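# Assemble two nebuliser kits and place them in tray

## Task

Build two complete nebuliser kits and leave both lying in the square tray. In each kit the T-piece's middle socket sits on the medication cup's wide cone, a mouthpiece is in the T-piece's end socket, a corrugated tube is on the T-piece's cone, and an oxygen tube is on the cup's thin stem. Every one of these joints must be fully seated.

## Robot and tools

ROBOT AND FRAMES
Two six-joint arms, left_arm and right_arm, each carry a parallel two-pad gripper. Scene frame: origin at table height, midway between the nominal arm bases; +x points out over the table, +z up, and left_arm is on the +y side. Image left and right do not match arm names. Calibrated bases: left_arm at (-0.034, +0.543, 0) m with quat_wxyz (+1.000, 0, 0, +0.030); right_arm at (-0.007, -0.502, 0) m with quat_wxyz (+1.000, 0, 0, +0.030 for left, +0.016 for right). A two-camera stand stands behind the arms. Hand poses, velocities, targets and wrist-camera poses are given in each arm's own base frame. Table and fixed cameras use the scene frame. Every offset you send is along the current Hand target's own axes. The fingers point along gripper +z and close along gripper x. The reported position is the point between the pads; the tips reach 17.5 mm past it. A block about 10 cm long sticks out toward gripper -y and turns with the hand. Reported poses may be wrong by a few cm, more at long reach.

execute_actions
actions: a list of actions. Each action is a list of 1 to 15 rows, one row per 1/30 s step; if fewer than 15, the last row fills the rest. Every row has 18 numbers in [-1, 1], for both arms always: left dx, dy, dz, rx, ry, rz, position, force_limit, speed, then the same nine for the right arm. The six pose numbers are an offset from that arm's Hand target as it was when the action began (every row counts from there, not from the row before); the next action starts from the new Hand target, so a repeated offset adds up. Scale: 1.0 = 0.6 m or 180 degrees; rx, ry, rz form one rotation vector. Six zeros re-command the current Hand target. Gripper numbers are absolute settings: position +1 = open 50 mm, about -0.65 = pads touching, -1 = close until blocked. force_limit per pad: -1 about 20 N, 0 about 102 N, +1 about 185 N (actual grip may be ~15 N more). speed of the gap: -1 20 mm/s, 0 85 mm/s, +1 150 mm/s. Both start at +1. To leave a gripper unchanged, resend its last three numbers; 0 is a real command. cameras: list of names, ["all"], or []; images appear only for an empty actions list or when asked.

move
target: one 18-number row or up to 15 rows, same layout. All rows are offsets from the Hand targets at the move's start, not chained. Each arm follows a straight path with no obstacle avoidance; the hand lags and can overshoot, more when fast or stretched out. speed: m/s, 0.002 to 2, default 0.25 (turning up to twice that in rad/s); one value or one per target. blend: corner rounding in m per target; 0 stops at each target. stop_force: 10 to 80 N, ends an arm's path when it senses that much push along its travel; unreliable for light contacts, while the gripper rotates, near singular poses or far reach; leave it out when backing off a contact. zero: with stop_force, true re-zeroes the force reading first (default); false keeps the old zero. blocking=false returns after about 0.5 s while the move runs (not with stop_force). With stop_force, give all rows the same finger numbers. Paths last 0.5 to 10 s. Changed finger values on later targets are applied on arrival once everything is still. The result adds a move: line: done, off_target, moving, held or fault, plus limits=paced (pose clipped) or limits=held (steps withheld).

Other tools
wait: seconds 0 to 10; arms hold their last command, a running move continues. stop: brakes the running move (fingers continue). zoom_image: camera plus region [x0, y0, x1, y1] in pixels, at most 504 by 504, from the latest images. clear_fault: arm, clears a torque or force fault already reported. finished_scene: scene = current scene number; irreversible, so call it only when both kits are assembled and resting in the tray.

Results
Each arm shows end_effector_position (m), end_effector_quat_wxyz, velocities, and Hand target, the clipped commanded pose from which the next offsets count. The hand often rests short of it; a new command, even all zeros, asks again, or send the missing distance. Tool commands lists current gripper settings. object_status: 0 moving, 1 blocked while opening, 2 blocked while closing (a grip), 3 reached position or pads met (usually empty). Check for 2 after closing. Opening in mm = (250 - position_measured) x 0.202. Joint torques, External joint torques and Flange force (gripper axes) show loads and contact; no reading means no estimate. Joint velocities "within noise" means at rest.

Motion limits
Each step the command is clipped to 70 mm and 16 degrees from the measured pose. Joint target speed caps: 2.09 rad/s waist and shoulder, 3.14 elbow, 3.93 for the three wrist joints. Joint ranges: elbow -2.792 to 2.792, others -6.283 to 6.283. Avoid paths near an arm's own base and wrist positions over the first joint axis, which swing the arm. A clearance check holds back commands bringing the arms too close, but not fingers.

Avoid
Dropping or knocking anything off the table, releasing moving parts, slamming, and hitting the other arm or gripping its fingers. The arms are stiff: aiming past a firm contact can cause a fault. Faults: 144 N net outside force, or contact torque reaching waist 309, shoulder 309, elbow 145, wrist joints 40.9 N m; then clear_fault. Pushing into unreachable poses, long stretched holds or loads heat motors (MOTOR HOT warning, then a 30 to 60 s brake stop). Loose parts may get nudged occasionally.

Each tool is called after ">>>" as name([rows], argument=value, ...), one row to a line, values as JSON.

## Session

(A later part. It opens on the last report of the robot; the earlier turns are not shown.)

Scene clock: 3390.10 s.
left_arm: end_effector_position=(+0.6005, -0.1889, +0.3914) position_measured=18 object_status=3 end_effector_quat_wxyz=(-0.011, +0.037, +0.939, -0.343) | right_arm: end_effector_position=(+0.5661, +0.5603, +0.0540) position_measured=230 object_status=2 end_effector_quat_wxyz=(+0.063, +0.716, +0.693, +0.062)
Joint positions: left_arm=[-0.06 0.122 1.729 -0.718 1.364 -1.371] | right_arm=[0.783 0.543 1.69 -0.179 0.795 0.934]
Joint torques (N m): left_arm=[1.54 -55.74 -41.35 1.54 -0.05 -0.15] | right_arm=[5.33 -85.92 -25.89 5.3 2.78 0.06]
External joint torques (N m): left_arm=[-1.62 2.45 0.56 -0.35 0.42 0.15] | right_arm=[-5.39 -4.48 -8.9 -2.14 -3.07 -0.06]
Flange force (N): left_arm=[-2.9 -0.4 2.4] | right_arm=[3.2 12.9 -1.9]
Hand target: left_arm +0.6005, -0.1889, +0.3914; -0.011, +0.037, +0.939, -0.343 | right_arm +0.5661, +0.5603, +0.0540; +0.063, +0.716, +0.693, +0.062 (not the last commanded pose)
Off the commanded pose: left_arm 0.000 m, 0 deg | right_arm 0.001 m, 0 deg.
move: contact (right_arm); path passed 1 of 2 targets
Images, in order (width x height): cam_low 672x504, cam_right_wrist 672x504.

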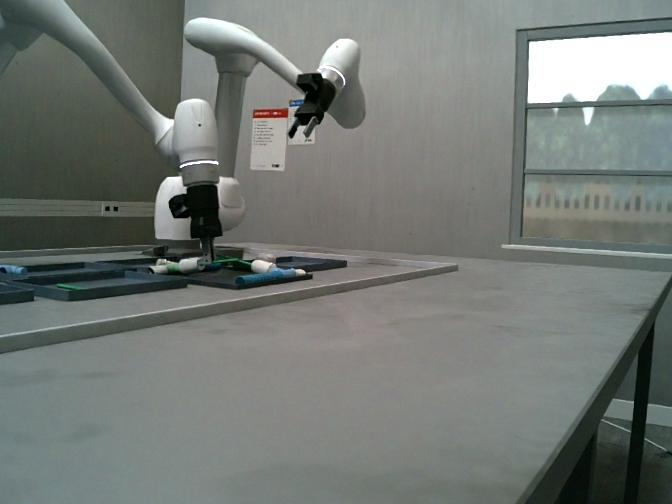

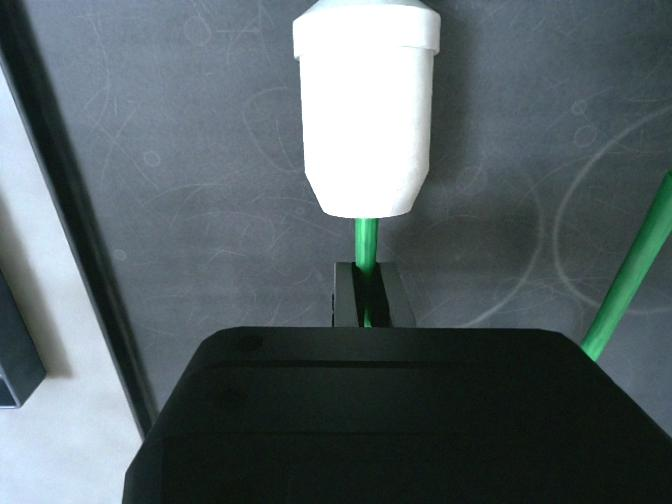

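>>> move(target=[0, 0, 0, 0, 0, 0, 0.9, 0.5, -0.3, -0.00005, -0.0025, 0, 0, 0, 0, -1, 0.5, -0.6], speed=0.005, stop_force=35, zero=false, cameras=["cam_right_wrist", "cam_low"])

>>> zoom_image(camera="cam_right_wrist", region=[280, 0, 460, 270])

>>> zoom_image(camera="cam_low", region=[192, 252, 228, 272])

Scene clock: 3397.70 s.
left_arm: end_effector_position=(+0.6005, -0.1889, +0.3914) position_measured=18 object_status=3 end_effector_quat_wxyz=(-0.011, +0.037, +0.939, -0.343) | right_arm: end_effector_position=(+0.5646, +0.5603, +0.0538) position_measured=230 object_status=2 end_effector_quat_wxyz=(+0.063, +0.716, +0.693, +0.062)
Joint positions: left_arm=[-0.06 0.122 1.729 -0.718 1.364 -1.371] | right_arm=[0.785 0.542 1.692 -0.179 0.794 0.936]
Joint torques (N m): left_arm=[1.56 -56.07 -41.42 1.57 -0.01 -0.14] | right_arm=[16.19 -81.17 -17.69 8.63 5.65 0.17]
External joint torques (N m): left_arm=[-2.02 2.86 0.52 -0.41 0.39 0.14] | right_arm=[-16.42 -8.71 -16.94 -5.49 -5.94 -0.17]
Flange force (N): left_arm=[-3.6 -0.8 3.0] | right_arm=[0.3 29.8 -2.3]
Hand target: left_arm +0.6005, -0.1889, +0.3914; -0.011, +0.037, +0.939, -0.343 | right_arm +0.5646, +0.5603, +0.0538; +0.063, +0.716, +0.693, +0.062
Off the commanded pose: left_arm 0.000 m, 0 deg | right_arm 0.000 m, 0 deg.
move: done
Images, in order (width x height): cam_low 672x504, cam_right_wrist 672x504.

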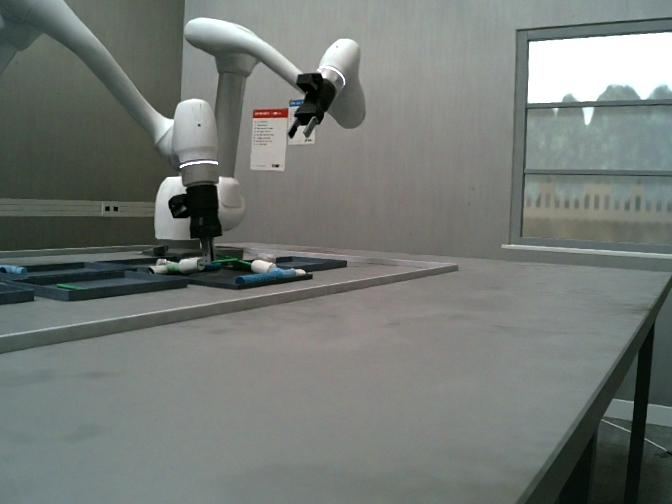

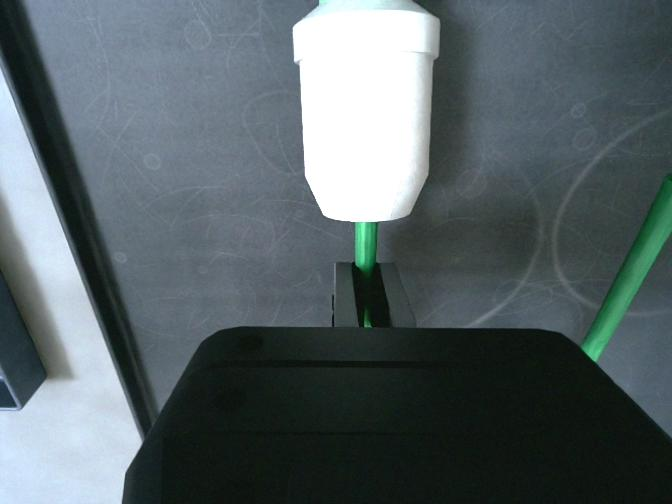

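Scaled by 1.867 from the camera's 672x504 image, which has a finer 960x720 frame.

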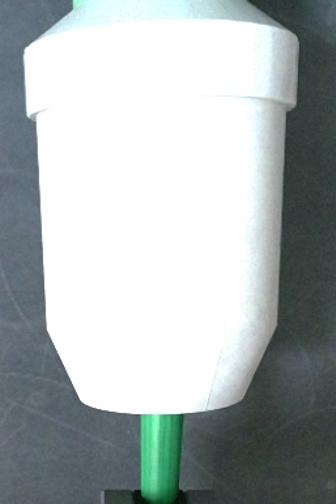

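Scaled by 14.000 from the camera's 672x504 image, which has a finer 960x720 frame.

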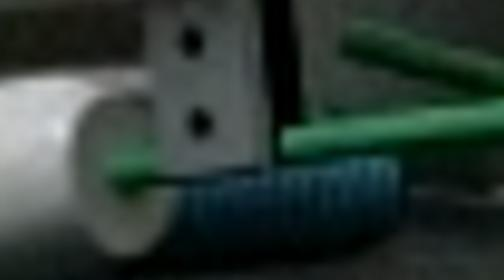

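>>> move([
  [0, 0, 0, 0, 0, 0, 0.9, 0.5, -0.3, 0, 0.0018, 0, 0, 0, 0, -1, 0.5, -0.6],
  [0, 0, 0, 0, 0, 0, 0.9, 0.5, -0.3, 0, 0.0018, 0, 0, 0, 0, 0.1, 0.5, -0.6],
  [0, 0, 0, 0, 0, 0, 0.9, 0.5, -0.3, 0, 0.0018, -0.1, 0, 0, 0, 0.1, 0.5, -0.6],
  [0, 0, 0, 0, 0, 0, 0.9, 0.5, -0.3, -0.42, 0.0018, -0.2, 0, 0, 0, 0.1, 0.5, -0.6],
], speed=[0.01, 0.05, 0.08, 0.35], blend=[0, 0, 0.02, 0], cameras=["cam_right_wrist", "cam_low", "cam_high", "cam_head_left", "cam_head_right"])

>>> zoom_image(camera="cam_high", region=[280, 160, 400, 280])

>>> zoom_image(camera="cam_low", region=[140, 235, 330, 300])

>>> zoom_image(camera="cam_head_left", region=[320, 240, 460, 360])

Scene clock: 3407.43 s.
left_arm: end_effector_position=(+0.6005, -0.1889, +0.3914) position_measured=18 object_status=3 end_effector_quat_wxyz=(-0.011, +0.037, +0.939, -0.343) | right_arm: end_effector_position=(+0.5364, +0.3090, +0.1718) position_measured=138 object_status=3 end_effector_quat_wxyz=(+0.063, +0.716, +0.693, +0.062)
Joint positions: left_arm=[-0.06 0.122 1.729 -0.718 1.364 -1.371] | right_arm=[0.509 0.173 1.975 -0.12 0.844 0.615]
Joint torques (N m): left_arm=[1.49 -56.06 -41.31 1.55 -0.03 -0.16] | right_arm=[-1.92 -54.12 -35.87 3.24 -0.28 -0.03]
External joint torques (N m): left_arm=[-1.11 2.27 0.27 -0.32 0.39 0.15] | right_arm=[1.56 -1.24 -1.17 0.19 -0.12 0.03]
Flange force (N): left_arm=[-3.1 -0.1 1.6] | right_arm=[2.5 -0.8 -2.3]
Hand target: left_arm +0.6005, -0.1889, +0.3914; -0.011, +0.037, +0.939, -0.343 | right_arm +0.5364, +0.3090, +0.1718; +0.063, +0.716, +0.693, +0.062
Off the commanded pose: left_arm 0.000 m, 0 deg | right_arm 0.000 m, 0 deg.
move: done
Images, in order (width x height): cam_head_left 672x504, cam_head_right 672x504, cam_high 672x504, cam_low 672x504, cam_right_wrist 672x504.

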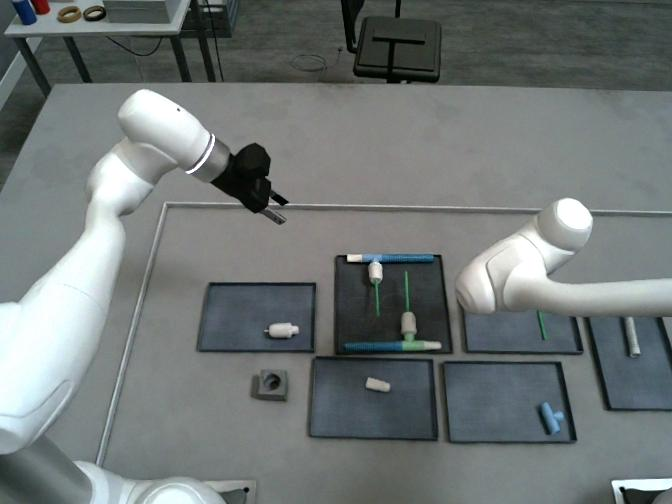

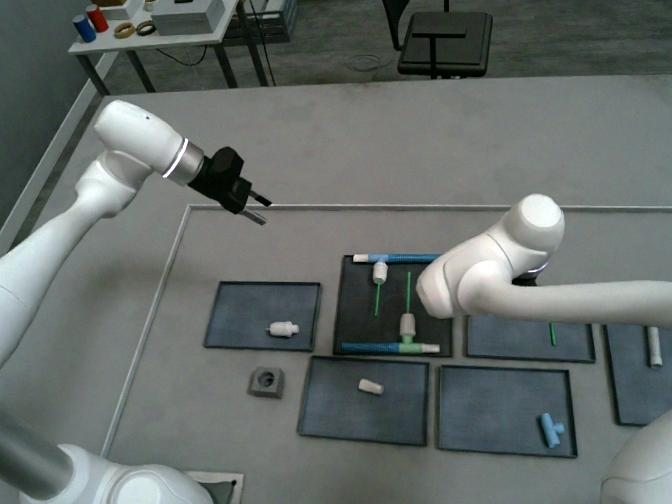

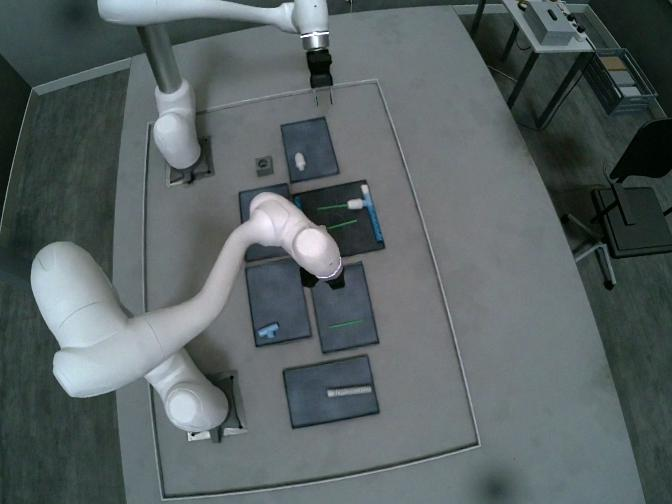

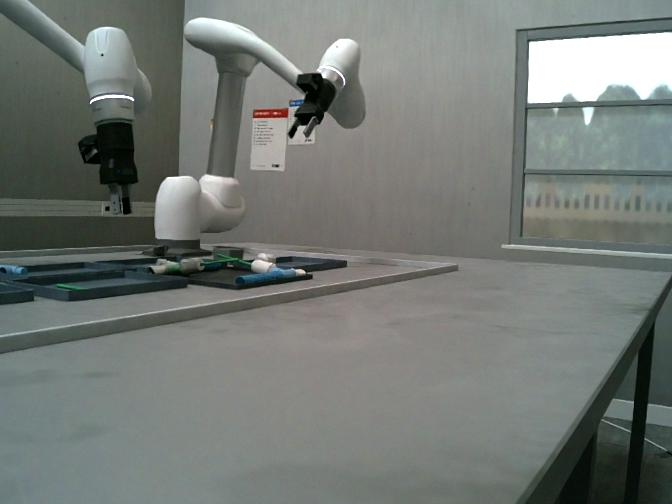

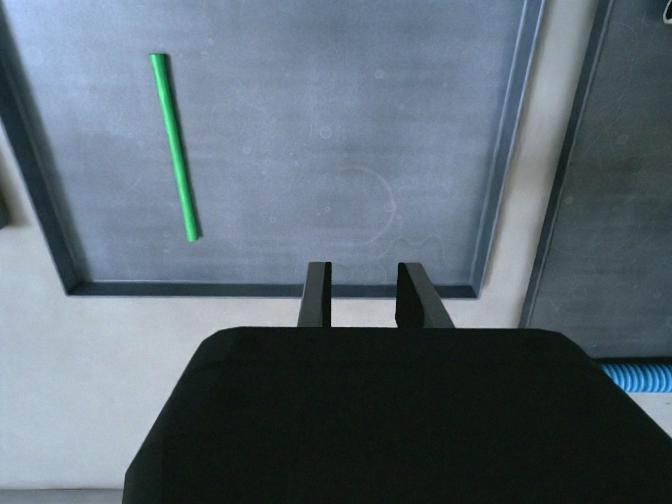

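Scaled by 4.200 from the camera's 672x504 image, which has a finer 960x720 frame.

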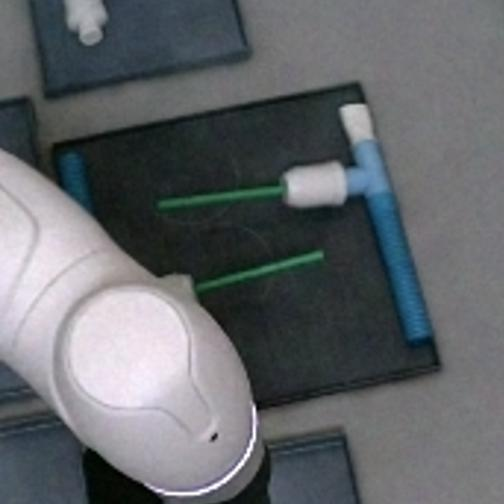

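Scaled by 2.653 from the camera's 672x504 image, which has a finer 960x720 frame.

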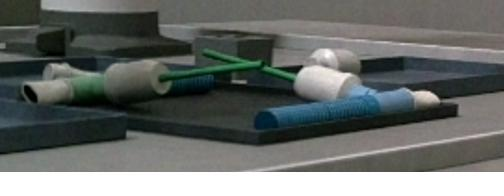

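Scaled by 3.600 from the camera's 672x504 image, which has a finer 960x720 frame.

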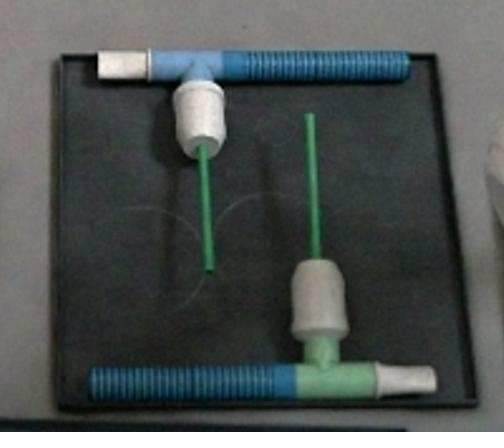

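>>> zoom_image(camera="cam_head_left", region=[340, 246, 400, 291])

>>> zoom_image(camera="cam_head_left", region=[390, 305, 450, 360])

Scaled by 8.400 from the camera's 672x504 image, which has a finer 960x720 frame.

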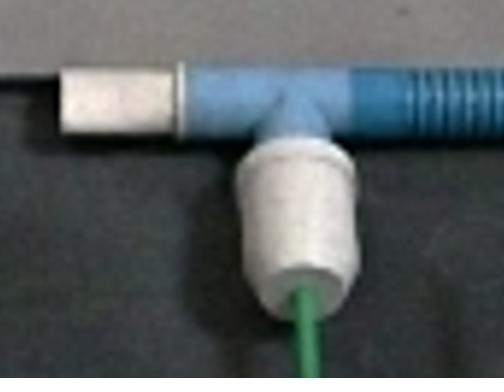

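Scaled by 8.400 from the camera's 672x504 image, which has a finer 960x720 frame.

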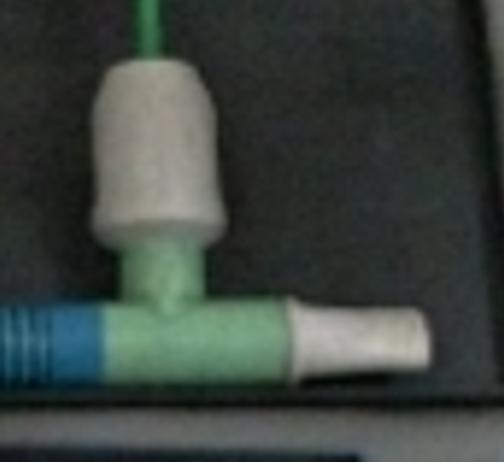

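>>> finished_scene(scene=1)

The scene is finished: the task was done.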